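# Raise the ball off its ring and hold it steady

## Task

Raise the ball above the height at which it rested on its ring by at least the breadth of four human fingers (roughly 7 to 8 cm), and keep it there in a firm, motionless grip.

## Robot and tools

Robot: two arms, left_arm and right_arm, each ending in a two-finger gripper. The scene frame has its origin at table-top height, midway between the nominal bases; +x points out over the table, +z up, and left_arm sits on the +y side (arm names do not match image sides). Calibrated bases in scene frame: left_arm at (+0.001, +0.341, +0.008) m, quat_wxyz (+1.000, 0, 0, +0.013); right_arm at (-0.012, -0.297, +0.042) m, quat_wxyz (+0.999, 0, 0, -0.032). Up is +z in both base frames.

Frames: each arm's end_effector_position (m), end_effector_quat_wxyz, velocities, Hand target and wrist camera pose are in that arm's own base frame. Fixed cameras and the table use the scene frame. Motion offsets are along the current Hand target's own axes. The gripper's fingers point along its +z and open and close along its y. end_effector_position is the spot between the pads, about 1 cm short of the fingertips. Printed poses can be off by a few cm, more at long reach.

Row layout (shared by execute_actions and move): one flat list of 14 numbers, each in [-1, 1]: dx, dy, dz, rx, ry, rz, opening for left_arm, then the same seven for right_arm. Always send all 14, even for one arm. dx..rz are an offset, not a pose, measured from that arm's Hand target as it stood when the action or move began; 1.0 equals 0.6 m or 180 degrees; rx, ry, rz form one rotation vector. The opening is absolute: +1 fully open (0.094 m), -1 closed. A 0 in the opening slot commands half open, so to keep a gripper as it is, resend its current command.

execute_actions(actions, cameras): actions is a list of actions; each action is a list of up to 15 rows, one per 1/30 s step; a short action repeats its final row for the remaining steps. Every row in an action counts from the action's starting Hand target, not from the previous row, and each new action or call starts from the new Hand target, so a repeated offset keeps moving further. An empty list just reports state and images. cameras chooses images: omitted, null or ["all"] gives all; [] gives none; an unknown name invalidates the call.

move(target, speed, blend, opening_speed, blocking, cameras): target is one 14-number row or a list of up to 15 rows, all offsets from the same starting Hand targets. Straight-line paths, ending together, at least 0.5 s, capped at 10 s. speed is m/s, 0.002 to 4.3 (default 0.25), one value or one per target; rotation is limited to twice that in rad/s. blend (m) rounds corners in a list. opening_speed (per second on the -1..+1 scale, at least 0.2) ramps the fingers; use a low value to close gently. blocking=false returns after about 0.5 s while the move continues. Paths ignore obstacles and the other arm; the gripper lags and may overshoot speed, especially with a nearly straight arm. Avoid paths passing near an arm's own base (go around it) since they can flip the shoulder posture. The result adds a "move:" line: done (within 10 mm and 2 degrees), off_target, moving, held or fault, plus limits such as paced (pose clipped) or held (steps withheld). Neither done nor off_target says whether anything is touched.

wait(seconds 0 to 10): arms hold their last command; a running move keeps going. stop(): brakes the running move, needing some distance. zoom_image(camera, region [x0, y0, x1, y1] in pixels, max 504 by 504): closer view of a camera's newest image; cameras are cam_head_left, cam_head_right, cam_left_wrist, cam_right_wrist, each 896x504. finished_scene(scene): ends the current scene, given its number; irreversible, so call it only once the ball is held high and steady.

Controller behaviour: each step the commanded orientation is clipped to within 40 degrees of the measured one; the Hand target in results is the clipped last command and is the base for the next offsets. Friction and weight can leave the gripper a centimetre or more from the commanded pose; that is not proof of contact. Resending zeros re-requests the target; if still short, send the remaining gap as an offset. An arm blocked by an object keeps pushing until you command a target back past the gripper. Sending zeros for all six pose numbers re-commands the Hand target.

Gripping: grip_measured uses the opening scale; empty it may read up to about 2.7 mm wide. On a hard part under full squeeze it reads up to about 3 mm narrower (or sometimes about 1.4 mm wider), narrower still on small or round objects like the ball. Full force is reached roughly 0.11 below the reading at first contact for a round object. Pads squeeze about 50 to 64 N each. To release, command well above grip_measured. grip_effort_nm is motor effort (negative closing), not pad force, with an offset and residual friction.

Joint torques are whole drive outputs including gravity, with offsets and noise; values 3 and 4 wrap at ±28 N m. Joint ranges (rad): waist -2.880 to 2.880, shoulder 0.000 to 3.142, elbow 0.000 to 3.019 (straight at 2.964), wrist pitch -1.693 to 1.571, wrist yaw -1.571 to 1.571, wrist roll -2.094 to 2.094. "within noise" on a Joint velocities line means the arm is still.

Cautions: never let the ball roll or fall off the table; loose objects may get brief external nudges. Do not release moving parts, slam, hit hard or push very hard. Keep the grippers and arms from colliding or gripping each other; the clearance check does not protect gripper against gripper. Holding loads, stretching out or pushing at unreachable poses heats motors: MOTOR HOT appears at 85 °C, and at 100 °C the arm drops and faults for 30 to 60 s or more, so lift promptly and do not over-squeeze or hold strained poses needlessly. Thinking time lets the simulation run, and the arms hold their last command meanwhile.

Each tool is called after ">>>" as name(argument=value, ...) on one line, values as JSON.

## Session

>>> execute_actions(actions=[])

Scene clock: 0.00 s.
left_arm: end_effector_position=(+0.1272, +0.1568, +0.1792) grip_measured=+1.000 grip_effort_nm=n/a end_effector_quat_wxyz=(+0.114, -0.579, +0.775, +0.226) | right_arm: end_effector_position=(+0.8155, -0.3666, +0.1273) grip_measured=+1.000 grip_effort_nm=n/a end_effector_quat_wxyz=(+0.647, -0.377, +0.661, +0.045)
Joint positions: left_arm=[0.483 0.666 0.624 -1.361 -0.486 -0.759 0.094] | right_arm=[-0.599 2.576 2.333 -0.163 -1.157 -0.823 0.094]
Joint velocities: within noise
Joint torques (N m): no reading
Motor temperatures (°C): left_arm=[22 26 25 23 24 22 25] | right_arm=[27 22 25 23 24 22 25]
Heat: left arm: hottest shoulder 26 °C; right arm: hottest waist 27 °C.
Hand target: left_arm +0.1348, +0.1619, +0.1929; +0.134, -0.585, +0.768, +0.226 | right_arm +0.8190, -0.3686, +0.1507; +0.655, -0.386, +0.649, +0.032
Tool commands: left_gripper/opening=+1.0 right_gripper/opening=+1.0

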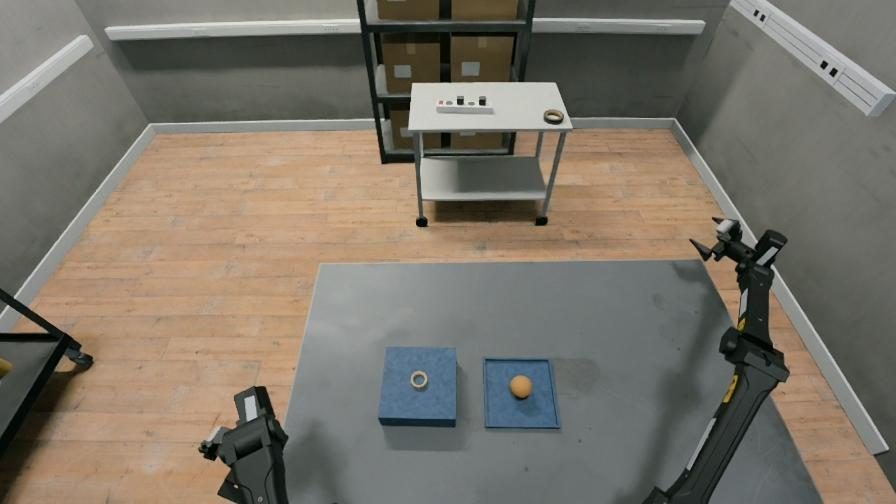

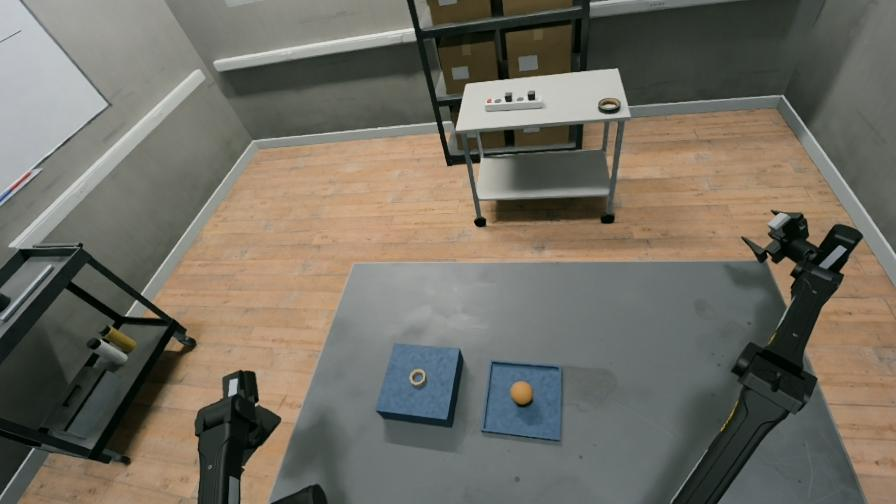

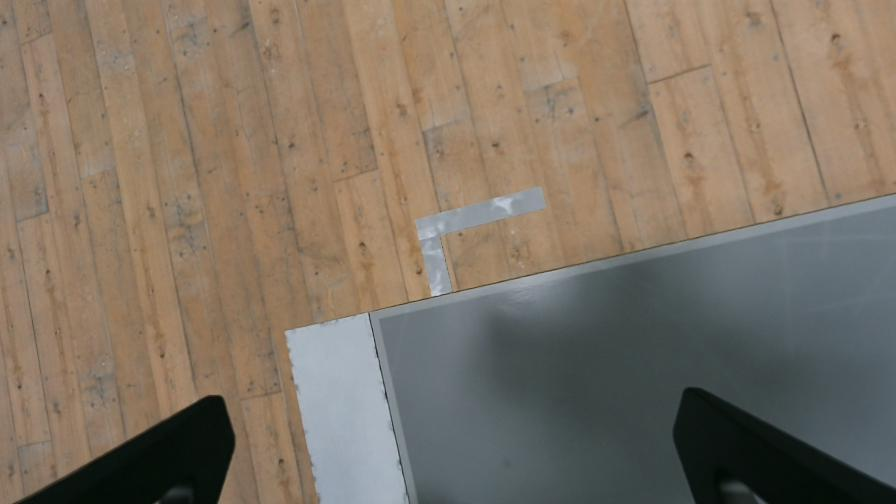

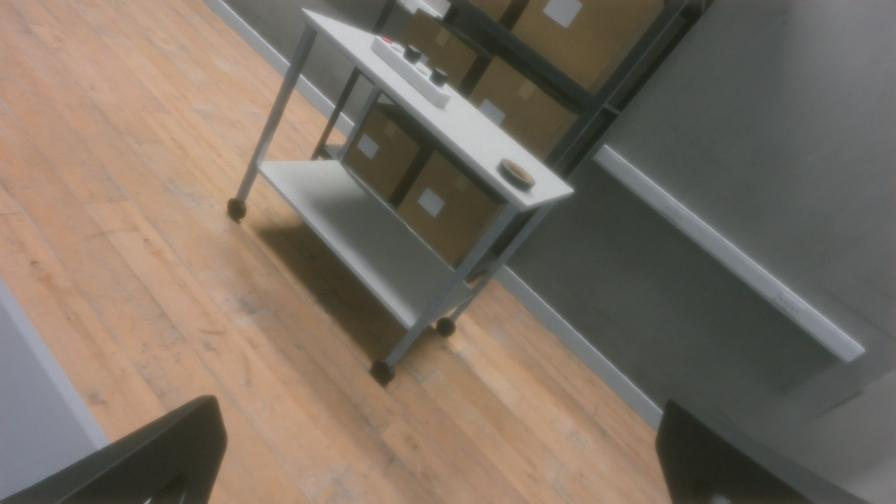

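>>> move(target=[0,0,0,0,0,0,1,-0.554,0.90,-0.130,-0.102,0.448,0.138,1], speed=0.4)

Scene clock: 7.03 s.
left_arm: end_effector_position=(+0.1272, +0.1568, +0.1792) grip_measured=+1.000 grip_effort_nm=0.027 end_effector_quat_wxyz=(+0.114, -0.579, +0.775, +0.226) | right_arm: end_effector_position=(+0.3931, +0.1128, +0.1799) grip_measured=+1.000 grip_effort_nm=0.022 end_effector_quat_wxyz=(-0.027, -0.277, +0.960, +0.000)
Joint positions: left_arm=[0.483 0.666 0.624 -1.361 -0.486 -0.759 0.094] | right_arm=[0.28 1.468 1.234 -1.39 -0.001 -0.282 0.094]
Joint velocities: within noise
Joint torques (N m): left_arm=[0.62 1.03 10.62 0.65 -0.33 0.02] | right_arm=[-1.73 -10.7 11.1 -0.03 0.22 0.12]
Motor temperatures (°C): left_arm=[22 26 27 23 24 22 25] | right_arm=[27 22 26 23 24 22 25]
Heat: left arm: hottest elbow 27 °C; right arm: hottest waist 27 °C.
Hand target: left_arm +0.1348, +0.1619, +0.1929; +0.134, -0.585, +0.768, +0.226 | right_arm +0.4096, +0.1191, +0.2018; +0.001, -0.269, +0.963, +0.000
Off the commanded pose: left_arm 0.016 m, 3 deg | right_arm 0.028 m, 3 deg.
move: off_target (left_arm, right_arm)

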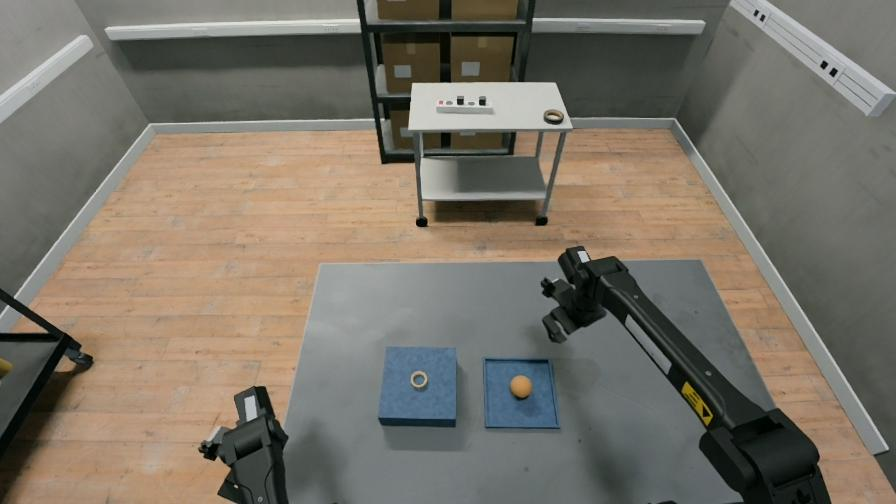

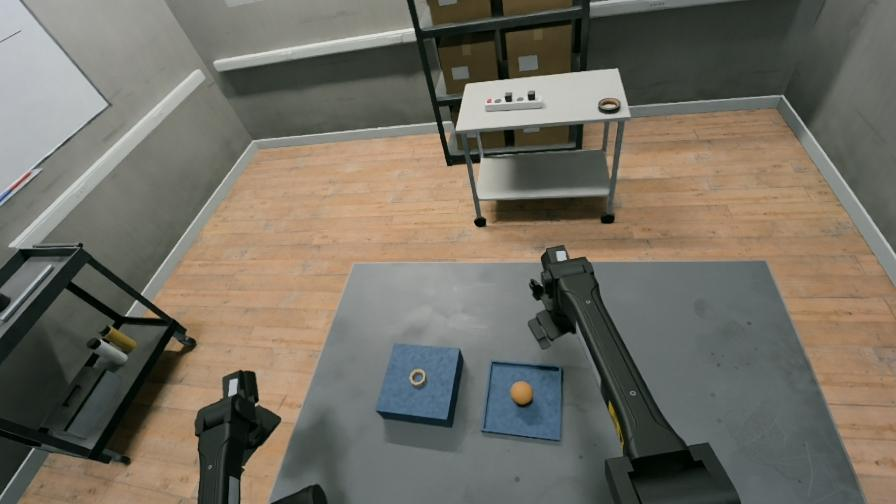

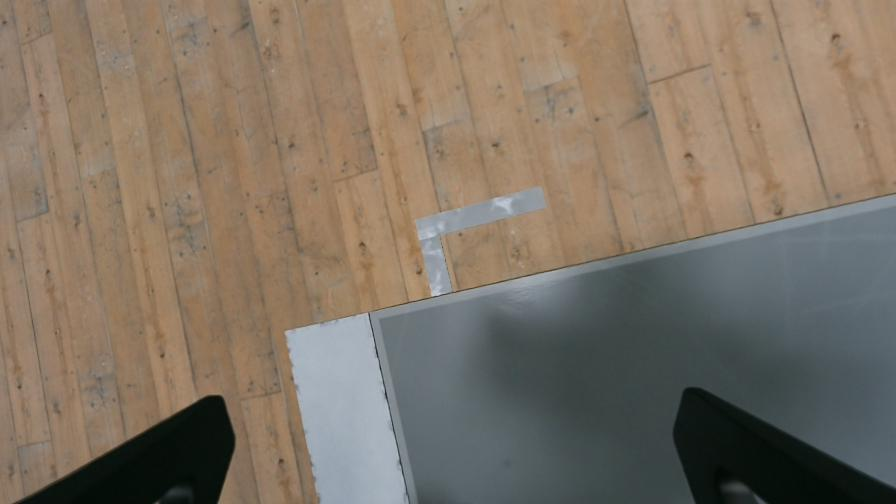

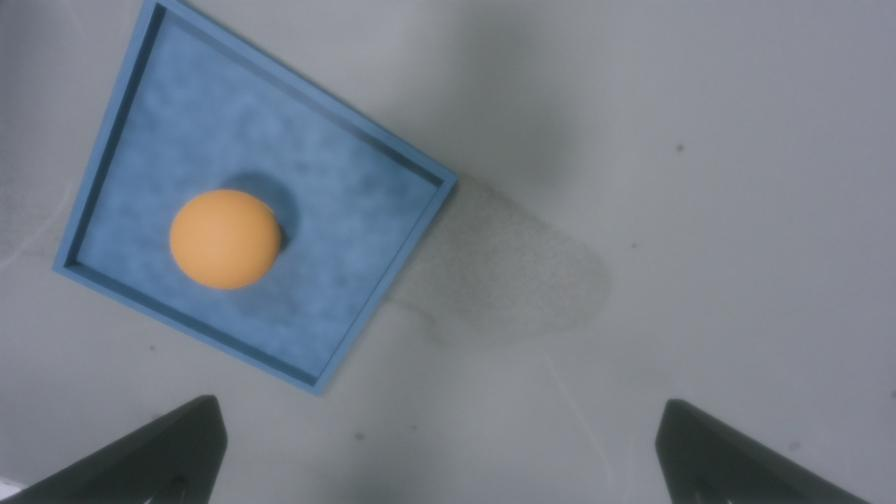

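>>> move(target=[0,0,0,0,0,0,1,0.008,0.2117,0.143,0,-0.014,0,1], speed=0.25, cameras=["cam_right_wrist","cam_head_left"])

Scene clock: 11.13 s.
left_arm: end_effector_position=(+0.1272, +0.1568, +0.1792) grip_measured=+1.000 grip_effort_nm=0.032 end_effector_quat_wxyz=(+0.114, -0.579, +0.775, +0.226) | right_arm: end_effector_position=(+0.3331, +0.2188, +0.1125) grip_measured=+1.000 grip_effort_nm=0.032 end_effector_quat_wxyz=(+0.001, -0.274, +0.962, +0.004)
Joint positions: left_arm=[0.483 0.666 0.624 -1.361 -0.486 -0.759 0.094] | right_arm=[0.579 1.464 1.043 -1.146 -0.008 0.023 0.094]
Joint velocities: within noise
Joint torques (N m): left_arm=[0.38 0.67 10.65 0.62 -0.32 0.03] | right_arm=[-1.26 -10.34 6.89 1.73 0.24 0.12]
Motor temperatures (°C): left_arm=[22 26 28 23 24 22 25] | right_arm=[27 22 26 23 24 22 25]
Heat: left arm: hottest elbow 28 °C; right arm: hottest waist 27 °C.
Hand target: left_arm +0.1348, +0.1619, +0.1929; +0.134, -0.585, +0.768, +0.226 | right_arm +0.3397, +0.2254, +0.1161; +0.022, -0.269, +0.963, +0.006
Off the commanded pose: left_arm 0.016 m, 3 deg | right_arm 0.010 m, 3 deg.
move: off_target (left_arm, right_arm)
Images, in order (width x height): cam_head_left 896x504, cam_right_wrist 896x504.

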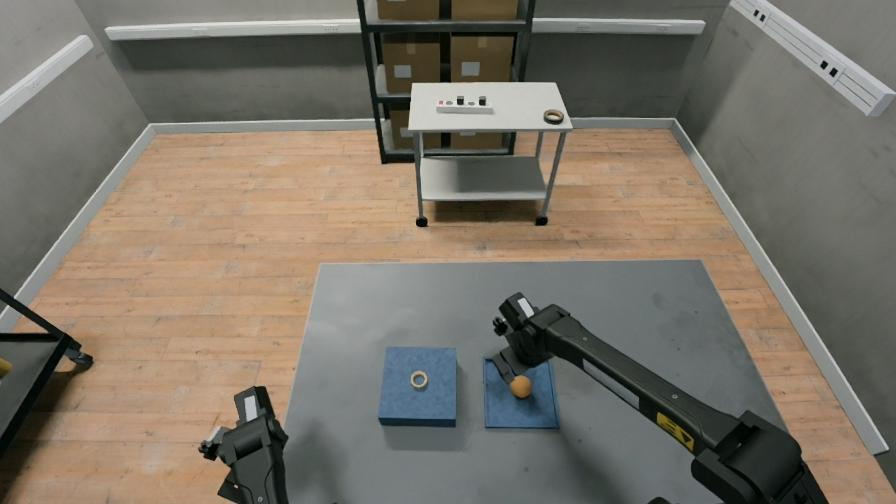

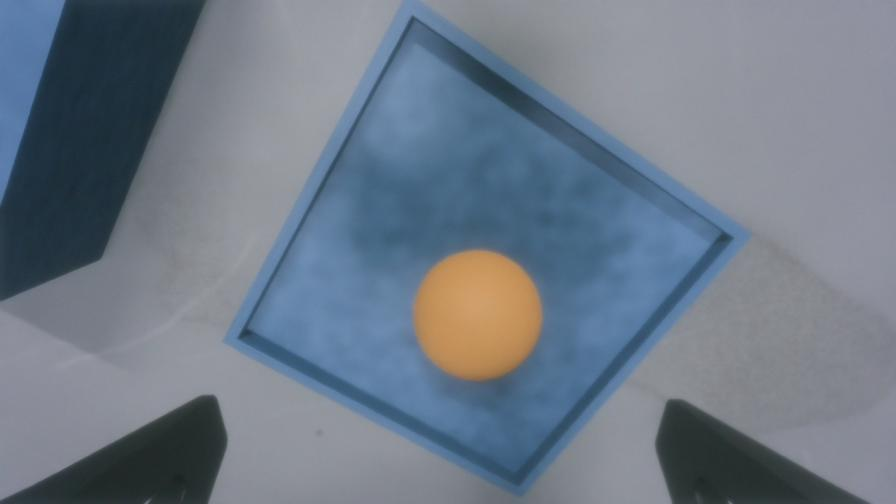

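>>> move(target=[0,0,0,0,0,0,1,0.005,-0.0293,0.136,0,0,0,1], speed=0.2, cameras=["cam_right_wrist"])

Scene clock: 14.27 s.
left_arm: end_effector_position=(+0.1272, +0.1568, +0.1792) grip_measured=+1.000 grip_effort_nm=0.027 end_effector_quat_wxyz=(+0.114, -0.579, +0.775, +0.226) | right_arm: end_effector_position=(+0.3363, +0.2094, +0.0345) grip_measured=+1.000 grip_effort_nm=0.027 end_effector_quat_wxyz=(+0.005, -0.266, +0.964, +0.004)
Joint positions: left_arm=[0.483 0.666 0.624 -1.361 -0.486 -0.759 0.094] | right_arm=[0.556 1.566 0.922 -0.916 -0.005 0.017 0.094]
Joint velocities: within noise
Joint torques (N m): left_arm=[0.26 1.26 10.5 0.79 -0.33 0.08] | right_arm=[-3.08 -9.58 6.5 1.76 0.21 -0.12]
Motor temperatures (°C): left_arm=[22 26 29 23 24 22 25] | right_arm=[27 22 26 23 24 22 25]
Heat: left arm: hottest elbow 29 °C; right arm: hottest waist 27 °C.
Hand target: left_arm +0.1348, +0.1619, +0.1929; +0.134, -0.585, +0.768, +0.226 | right_arm +0.3495, +0.2107, +0.0343; +0.022, -0.269, +0.963, +0.006
Off the commanded pose: left_arm 0.016 m, 3 deg | right_arm 0.013 m, 2 deg.
move: off_target (left_arm, right_arm)
Images, in order (width x height): cam_right_wrist 896x504.

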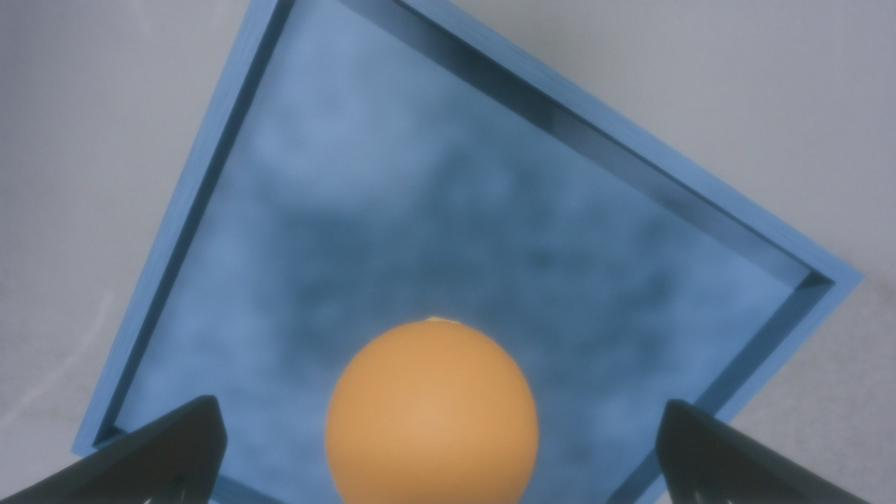

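>>> move(target=[0,0,0,0,0,0,1,0.004,0.006,0.059,0,0,0,1], speed=0.1, cameras=["cam_right_wrist"])

Scene clock: 16.37 s.
left_arm: end_effector_position=(+0.1272, +0.1568, +0.1792) grip_measured=+1.000 grip_effort_nm=0.032 end_effector_quat_wxyz=(+0.114, -0.579, +0.775, +0.226) | right_arm: end_effector_position=(+0.3379, +0.2104, +0.0018) grip_measured=+1.000 grip_effort_nm=0.022 end_effector_quat_wxyz=(+0.008, -0.266, +0.964, +0.005)
Joint positions: left_arm=[0.483 0.666 0.624 -1.361 -0.486 -0.759 0.094] | right_arm=[0.556 1.627 0.889 -0.813 -0.005 0.017 0.094]
Joint velocities: within noise
Joint torques (N m): left_arm=[0.5 0.97 10.55 0.81 -0.35 0.03] | right_arm=[-2.32 -9.64 5.71 1.77 0.21 -0.03]
Motor temperatures (°C): left_arm=[22 26 30 23 24 22 25] | right_arm=[27 22 26 23 24 22 25]
Heat: left arm: hottest elbow 30 °C; right arm: hottest waist 27 °C.
Hand target: left_arm +0.1348, +0.1619, +0.1929; +0.134, -0.585, +0.768, +0.226 | right_arm +0.3470, +0.2134, -0.0011; +0.022, -0.269, +0.963, +0.006
Off the commanded pose: left_arm 0.016 m, 3 deg | right_arm 0.010 m, 2 deg.
move: off_target (left_arm)
Images, in order (width x height): cam_right_wrist 896x504.

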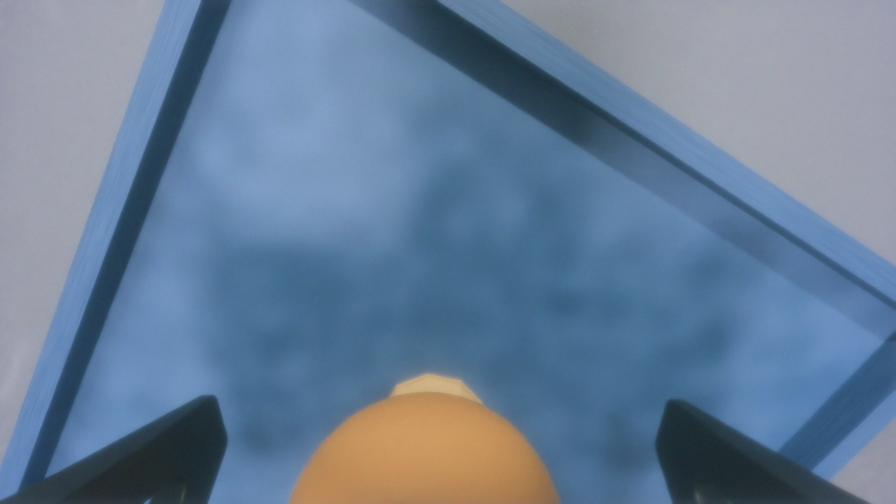

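>>> move(target=[0,0,0,0,0,0,1,0.008,0.010,0,0,0,0,1], speed=0.1, cameras=["cam_right_wrist"])

Scene clock: 18.17 s.
left_arm: end_effector_position=(+0.1272, +0.1568, +0.1792) grip_measured=+1.000 grip_effort_nm=0.032 end_effector_quat_wxyz=(+0.114, -0.579, +0.775, +0.226) | right_arm: end_effector_position=(+0.3338, +0.2079, -0.0013) grip_measured=+1.000 grip_effort_nm=0.027 end_effector_quat_wxyz=(+0.005, -0.266, +0.964, +0.004)
Joint positions: left_arm=[0.483 0.666 0.624 -1.361 -0.486 -0.759 0.094] | right_arm=[0.556 1.627 0.878 -0.81 -0.005 0.017 0.094]
Joint velocities: within noise
Joint torques (N m): left_arm=[0.67 0.85 10.56 0.68 -0.32 0.05] | right_arm=[-0.97 -10.23 5.42 1.8 0.22 0.11]
Motor temperatures (°C): left_arm=[22 26 30 23 24 22 25] | right_arm=[27 22 26 23 24 22 25]
Heat: left arm: hottest elbow 30 °C; right arm: hottest waist 27 °C.
Hand target: left_arm +0.1348, +0.1619, +0.1929; +0.134, -0.585, +0.768, +0.226 | right_arm +0.3397, +0.2160, -0.0014; +0.022, -0.269, +0.963, +0.006
Off the commanded pose: left_arm 0.016 m, 3 deg | right_arm 0.010 m, 2 deg.
move: off_target (left_arm)
Images, in order (width x height): cam_right_wrist 896x504.

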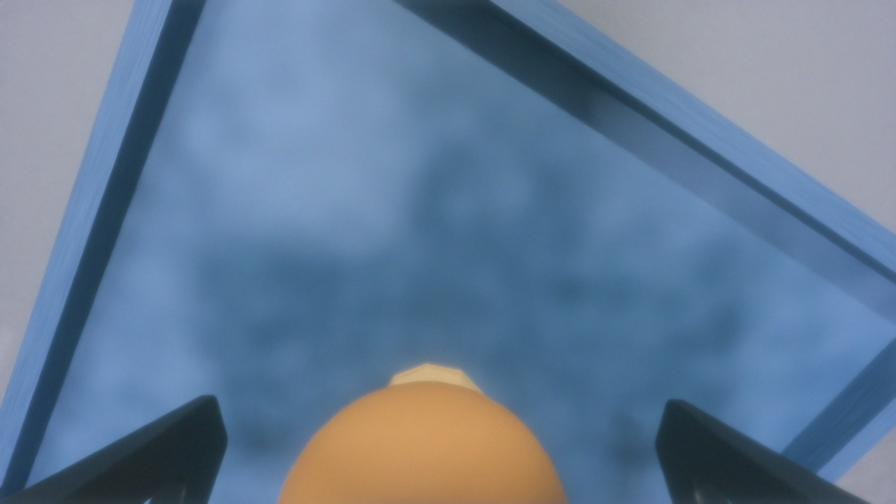

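>>> move(target=[0,0,0,0,0,0,1,0,0.011,0,0,0,0,1], speed=0.1, cameras=["cam_right_wrist"])

Scene clock: 20.17 s.
left_arm: end_effector_position=(+0.1272, +0.1568, +0.1792) grip_measured=+1.000 grip_effort_nm=0.022 end_effector_quat_wxyz=(+0.114, -0.579, +0.775, +0.226) | right_arm: end_effector_position=(+0.3306, +0.2129, -0.0013) grip_measured=+1.000 grip_effort_nm=0.027 end_effector_quat_wxyz=(+0.005, -0.272, +0.962, +0.004)
Joint positions: left_arm=[0.483 0.666 0.624 -1.361 -0.486 -0.759 0.094] | right_arm=[0.571 1.627 0.878 -0.81 -0.005 0.02 0.094]
Joint velocities: within noise
Joint torques (N m): left_arm=[0.79 1.08 10.52 0.65 -0.37 0.03] | right_arm=[-0.85 -10.17 5.48 1.78 0.22 0.12]
Motor temperatures (°C): left_arm=[22 26 30 23 24 22 25] | right_arm=[27 22 27 23 24 22 25]
Heat: left arm: hottest elbow 30 °C; right arm: hottest waist 27 °C.
Hand target: left_arm +0.1348, +0.1619, +0.1929; +0.134, -0.585, +0.768, +0.226 | right_arm +0.3363, +0.2216, -0.0014; +0.022, -0.269, +0.963, +0.006
Off the commanded pose: left_arm 0.016 m, 3 deg | right_arm 0.010 m, 2 deg.
move: off_target (left_arm)
Images, in order (width x height): cam_right_wrist 896x504.

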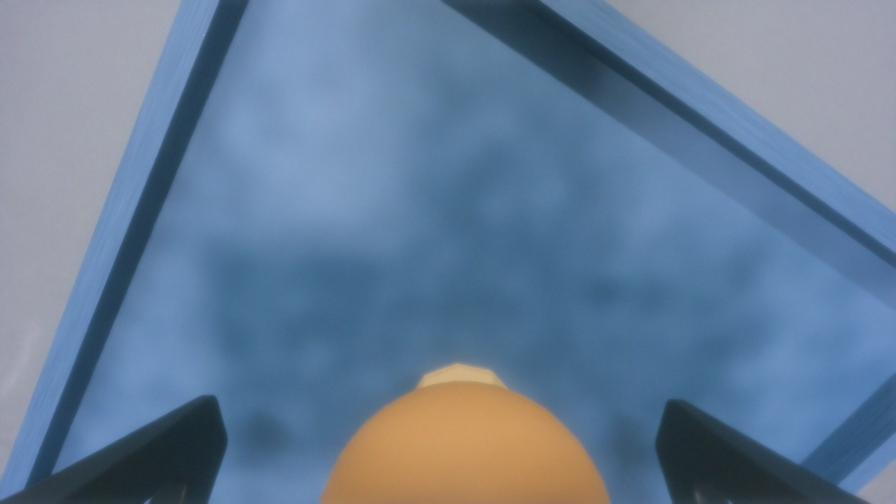

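>>> move(target=[0,0,0,0,0,0,1,0,-0.024,0,0,0,0,1], speed=0.05, cameras=["cam_right_wrist"])

Scene clock: 23.20 s.
left_arm: end_effector_position=(+0.1272, +0.1568, +0.1792) grip_measured=+1.000 grip_effort_nm=0.032 end_effector_quat_wxyz=(+0.114, -0.579, +0.775, +0.226) | right_arm: end_effector_position=(+0.3325, +0.2099, -0.0013) grip_measured=+1.000 grip_effort_nm=0.027 end_effector_quat_wxyz=(+0.005, -0.268, +0.964, +0.004)
Joint positions: left_arm=[0.483 0.666 0.624 -1.361 -0.486 -0.759 0.094] | right_arm=[0.562 1.627 0.878 -0.81 -0.005 0.02 0.094]
Joint velocities: within noise
Joint torques (N m): left_arm=[0.85 1.32 10.48 0.61 -0.37 0.04] | right_arm=[-3.19 -10.29 5.39 1.78 0.2 -0.11]
Motor temperatures (°C): left_arm=[22 26 31 22 24 22 25] | right_arm=[27 22 27 23 24 22 25]
Heat: left arm: hottest elbow 31 °C; right arm: hottest waist 27 °C.
Hand target: left_arm +0.1348, +0.1619, +0.1929; +0.134, -0.585, +0.768, +0.226 | right_arm +0.3438, +0.2093, -0.0014; +0.022, -0.269, +0.963, +0.006
Off the commanded pose: left_arm 0.016 m, 3 deg | right_arm 0.011 m, 2 deg.
move: off_target (left_arm, right_arm)
Images, in order (width x height): cam_right_wrist 896x504.

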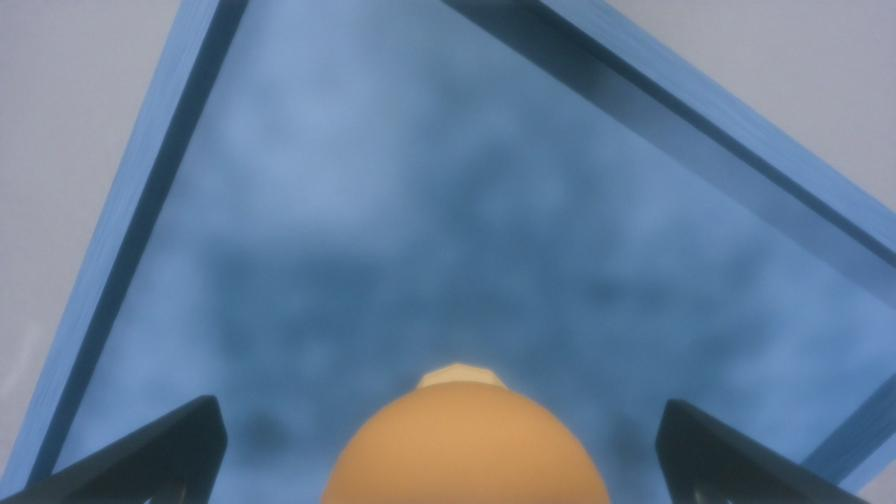

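>>> move(target=[0,0,0,0,0,0,1,0,-0.008,0,0,0,0,1], speed=0.05, cameras=["cam_right_wrist"])

Scene clock: 24.90 s.
left_arm: end_effector_position=(+0.1272, +0.1568, +0.1792) grip_measured=+1.000 grip_effort_nm=0.027 end_effector_quat_wxyz=(+0.114, -0.579, +0.775, +0.226) | right_arm: end_effector_position=(+0.3351, +0.2058, -0.0013) grip_measured=+1.000 grip_effort_nm=0.027 end_effector_quat_wxyz=(+0.005, -0.267, +0.964, +0.004)
Joint positions: left_arm=[0.483 0.666 0.624 -1.361 -0.486 -0.759 0.094] | right_arm=[0.55 1.627 0.878 -0.81 -0.005 0.01 0.094]
Joint velocities: within noise
Joint torques (N m): left_arm=[0.73 0.85 10.59 0.59 -0.33 0.01] | right_arm=[-3.19 -10.23 5.41 1.8 0.17 -0.11]
Motor temperatures (°C): left_arm=[22 26 31 22 24 22 25] | right_arm=[27 22 27 23 24 22 25]
Heat: left arm: hottest elbow 31 °C; right arm: hottest waist 27 °C.
Hand target: left_arm +0.1348, +0.1619, +0.1929; +0.134, -0.585, +0.768, +0.226 | right_arm +0.3463, +0.2051, -0.0014; +0.022, -0.269, +0.963, +0.006
Off the commanded pose: left_arm 0.016 m, 3 deg | right_arm 0.011 m, 2 deg.
move: off_target (left_arm, right_arm)
Images, in order (width x height): cam_right_wrist 896x504.

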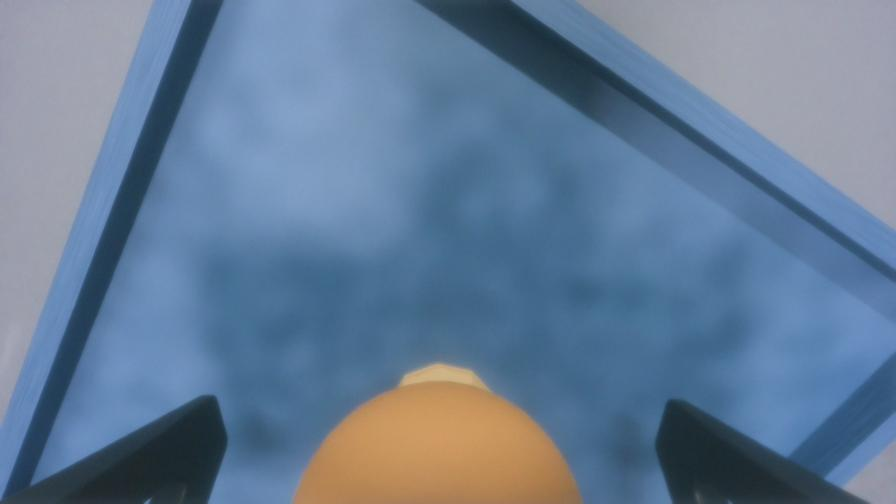

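>>> move(target=[0,0,0,0,0,0,1,0,0,0,0,0,0,-0.03], opening_speed=0.5, cameras=["cam_right_wrist"])

Scene clock: 28.37 s.
left_arm: end_effector_position=(+0.1272, +0.1568, +0.1792) grip_measured=+1.000 grip_effort_nm=0.027 end_effector_quat_wxyz=(+0.114, -0.579, +0.775, +0.226) | right_arm: end_effector_position=(+0.3351, +0.2058, -0.0013) grip_measured=+0.137 grip_effort_nm=-1.004 end_effector_quat_wxyz=(+0.005, -0.267, +0.964, +0.004)
Joint positions: left_arm=[0.483 0.666 0.624 -1.361 -0.486 -0.759 0.094] | right_arm=[0.55 1.627 0.878 -0.81 -0.005 0.01 0.053]
Joint velocities: within noise
Joint torques (N m): left_arm=[-0.15 0.91 10.52 0.79 -0.33 0.04] | right_arm=[-3.19 -10.23 5.41 1.81 0.17 -0.11]
Motor temperatures (°C): left_arm=[22 26 32 22 24 22 25] | right_arm=[27 22 27 23 24 22 25]
Heat: left arm: hottest elbow 32 °C; right arm: hottest waist 27 °C.
Hand target: left_arm +0.1348, +0.1619, +0.1929; +0.134, -0.585, +0.768, +0.226 | right_arm +0.3463, +0.2052, -0.0014; +0.022, -0.269, +0.963, +0.006
Off the commanded pose: left_arm 0.016 m, 3 deg | right_arm 0.011 m, 2 deg.
move: off_target (left_arm, right_arm)
Images, in order (width x height): cam_right_wrist 896x504.

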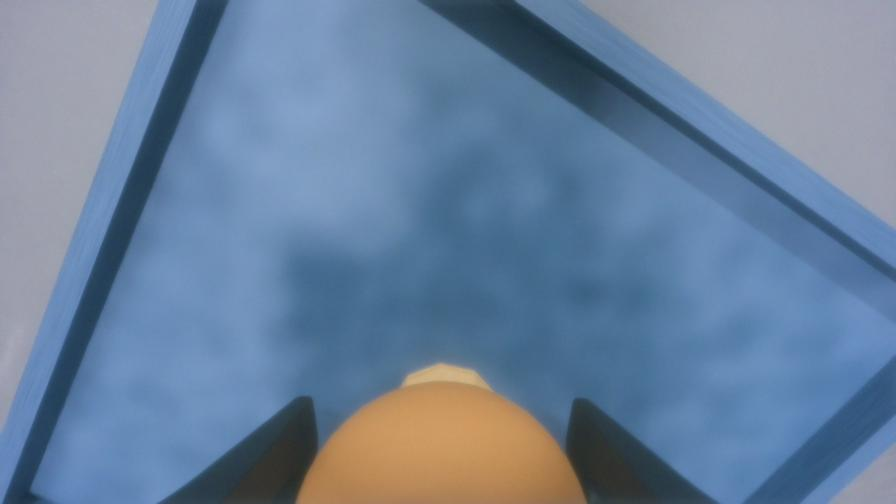

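>>> move(target=[0,0,0,0,0,0,1,0,0,-0.27,0,0,0,-0.03], speed=0.12, cameras=["cam_right_wrist","cam_head_left"])

>>> wait(seconds=1, cameras=["cam_right_wrist"])

Scene clock: 31.37 s.
left_arm: end_effector_position=(+0.1272, +0.1568, +0.1792) grip_measured=+1.000 grip_effort_nm=0.022 end_effector_quat_wxyz=(+0.114, -0.579, +0.775, +0.226) | right_arm: end_effector_position=(+0.3191, +0.1960, +0.1322) grip_measured=+0.137 grip_effort_nm=-1.004 end_effector_quat_wxyz=(-0.015, -0.267, +0.964, -0.002)
Joint positions: left_arm=[0.483 0.666 0.624 -1.361 -0.486 -0.759 0.094] | right_arm=[0.55 1.402 1.034 -1.232 -0.005 0.01 0.053]
Joint velocities: within noise
Joint torques (N m): left_arm=[0.38 1.03 10.55 0.75 -0.32 0] | right_arm=[-3.14 -10.75 10.84 0.02 0.19 -0.11]
Motor temperatures (°C): left_arm=[22 26 32 22 24 22 25] | right_arm=[27 22 27 23 24 22 25]
Heat: left arm: hottest elbow 32 °C; right arm: hottest waist 27 °C.
Hand target: left_arm +0.1348, +0.1619, +0.1929; +0.134, -0.585, +0.768, +0.226 | right_arm +0.3399, +0.2013, +0.1605; +0.022, -0.269, +0.963, +0.006
Off the commanded pose: left_arm 0.016 m, 3 deg | right_arm 0.035 m, 4 deg.
move: off_target (left_arm, right_arm)
Images, in order (width x height): cam_head_left 896x504, cam_right_wrist 896x504.

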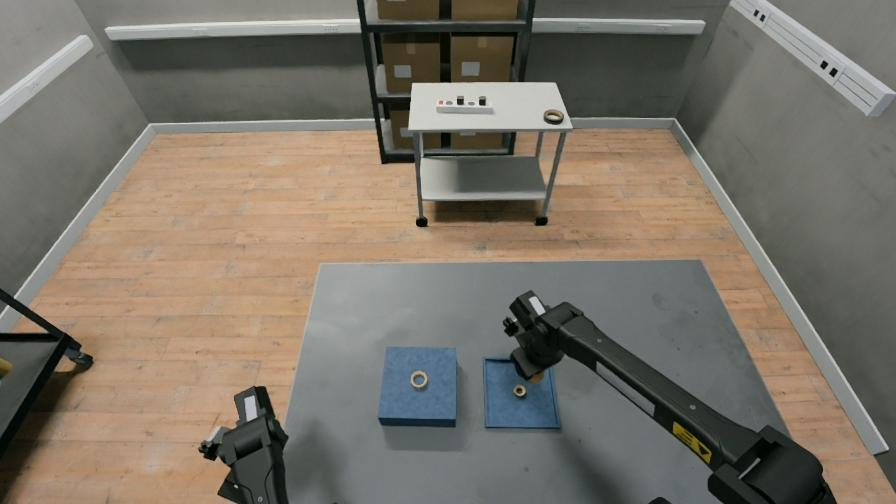

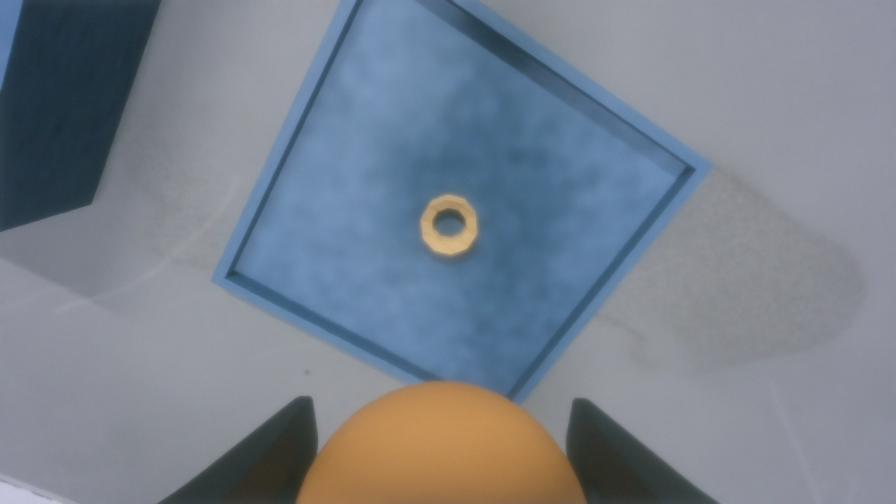

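Scene clock: 32.37 s.
left_arm: end_effector_position=(+0.1272, +0.1568, +0.1792) grip_measured=+1.000 grip_effort_nm=0.027 end_effector_quat_wxyz=(+0.114, -0.579, +0.775, +0.226) | right_arm: end_effector_position=(+0.3191, +0.1960, +0.1322) grip_measured=+0.137 grip_effort_nm=-0.999 end_effector_quat_wxyz=(-0.015, -0.267, +0.964, -0.002)
Joint positions: left_arm=[0.483 0.666 0.624 -1.361 -0.486 -0.759 0.094] | right_arm=[0.55 1.402 1.034 -1.232 -0.005 0.01 0.053]
Joint velocities: within noise
Joint torques (N m): left_arm=[0.03 0.73 10.52 0.72 -0.33 0.01] | right_arm=[-3.19 -10.75 10.84 0.02 0.19 -0.11]
Motor temperatures (°C): left_arm=[22 26 32 22 24 22 25] | right_arm=[27 22 27 23 24 22 25]
Heat: left arm: hottest elbow 32 °C; right arm: hottest waist 27 °C.
Hand target: left_arm +0.1348, +0.1619, +0.1929; +0.134, -0.585, +0.768, +0.226 | right_arm +0.3399, +0.2013, +0.1605; +0.022, -0.269, +0.963, +0.006
Tool commands: left_gripper/opening=+1.0 right_gripper/opening=-0.03
Off the commanded pose: left_arm 0.016 m, 3 deg | right_arm 0.035 m, 4 deg.
wait: 1.00 s; at rest by 0.17 s
Images, in order (width x height): cam_right_wrist 896x504.

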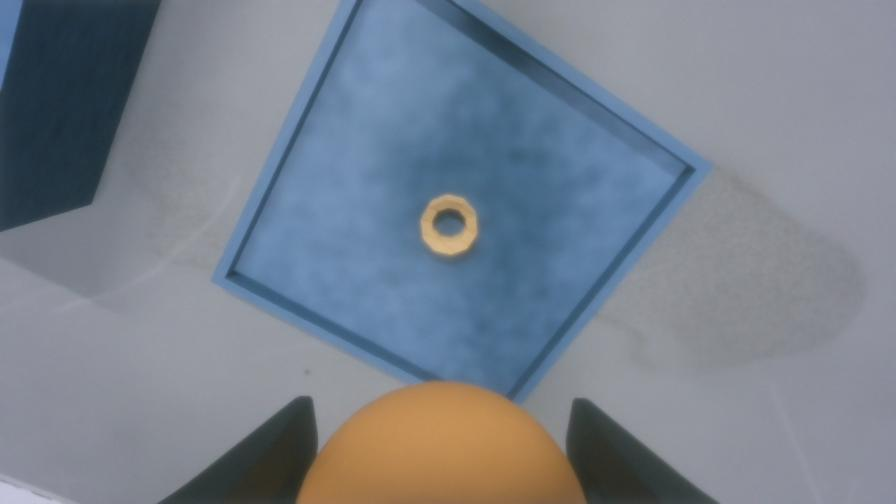

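>>> finished_scene(scene=3)

The scene is finished: the task was done.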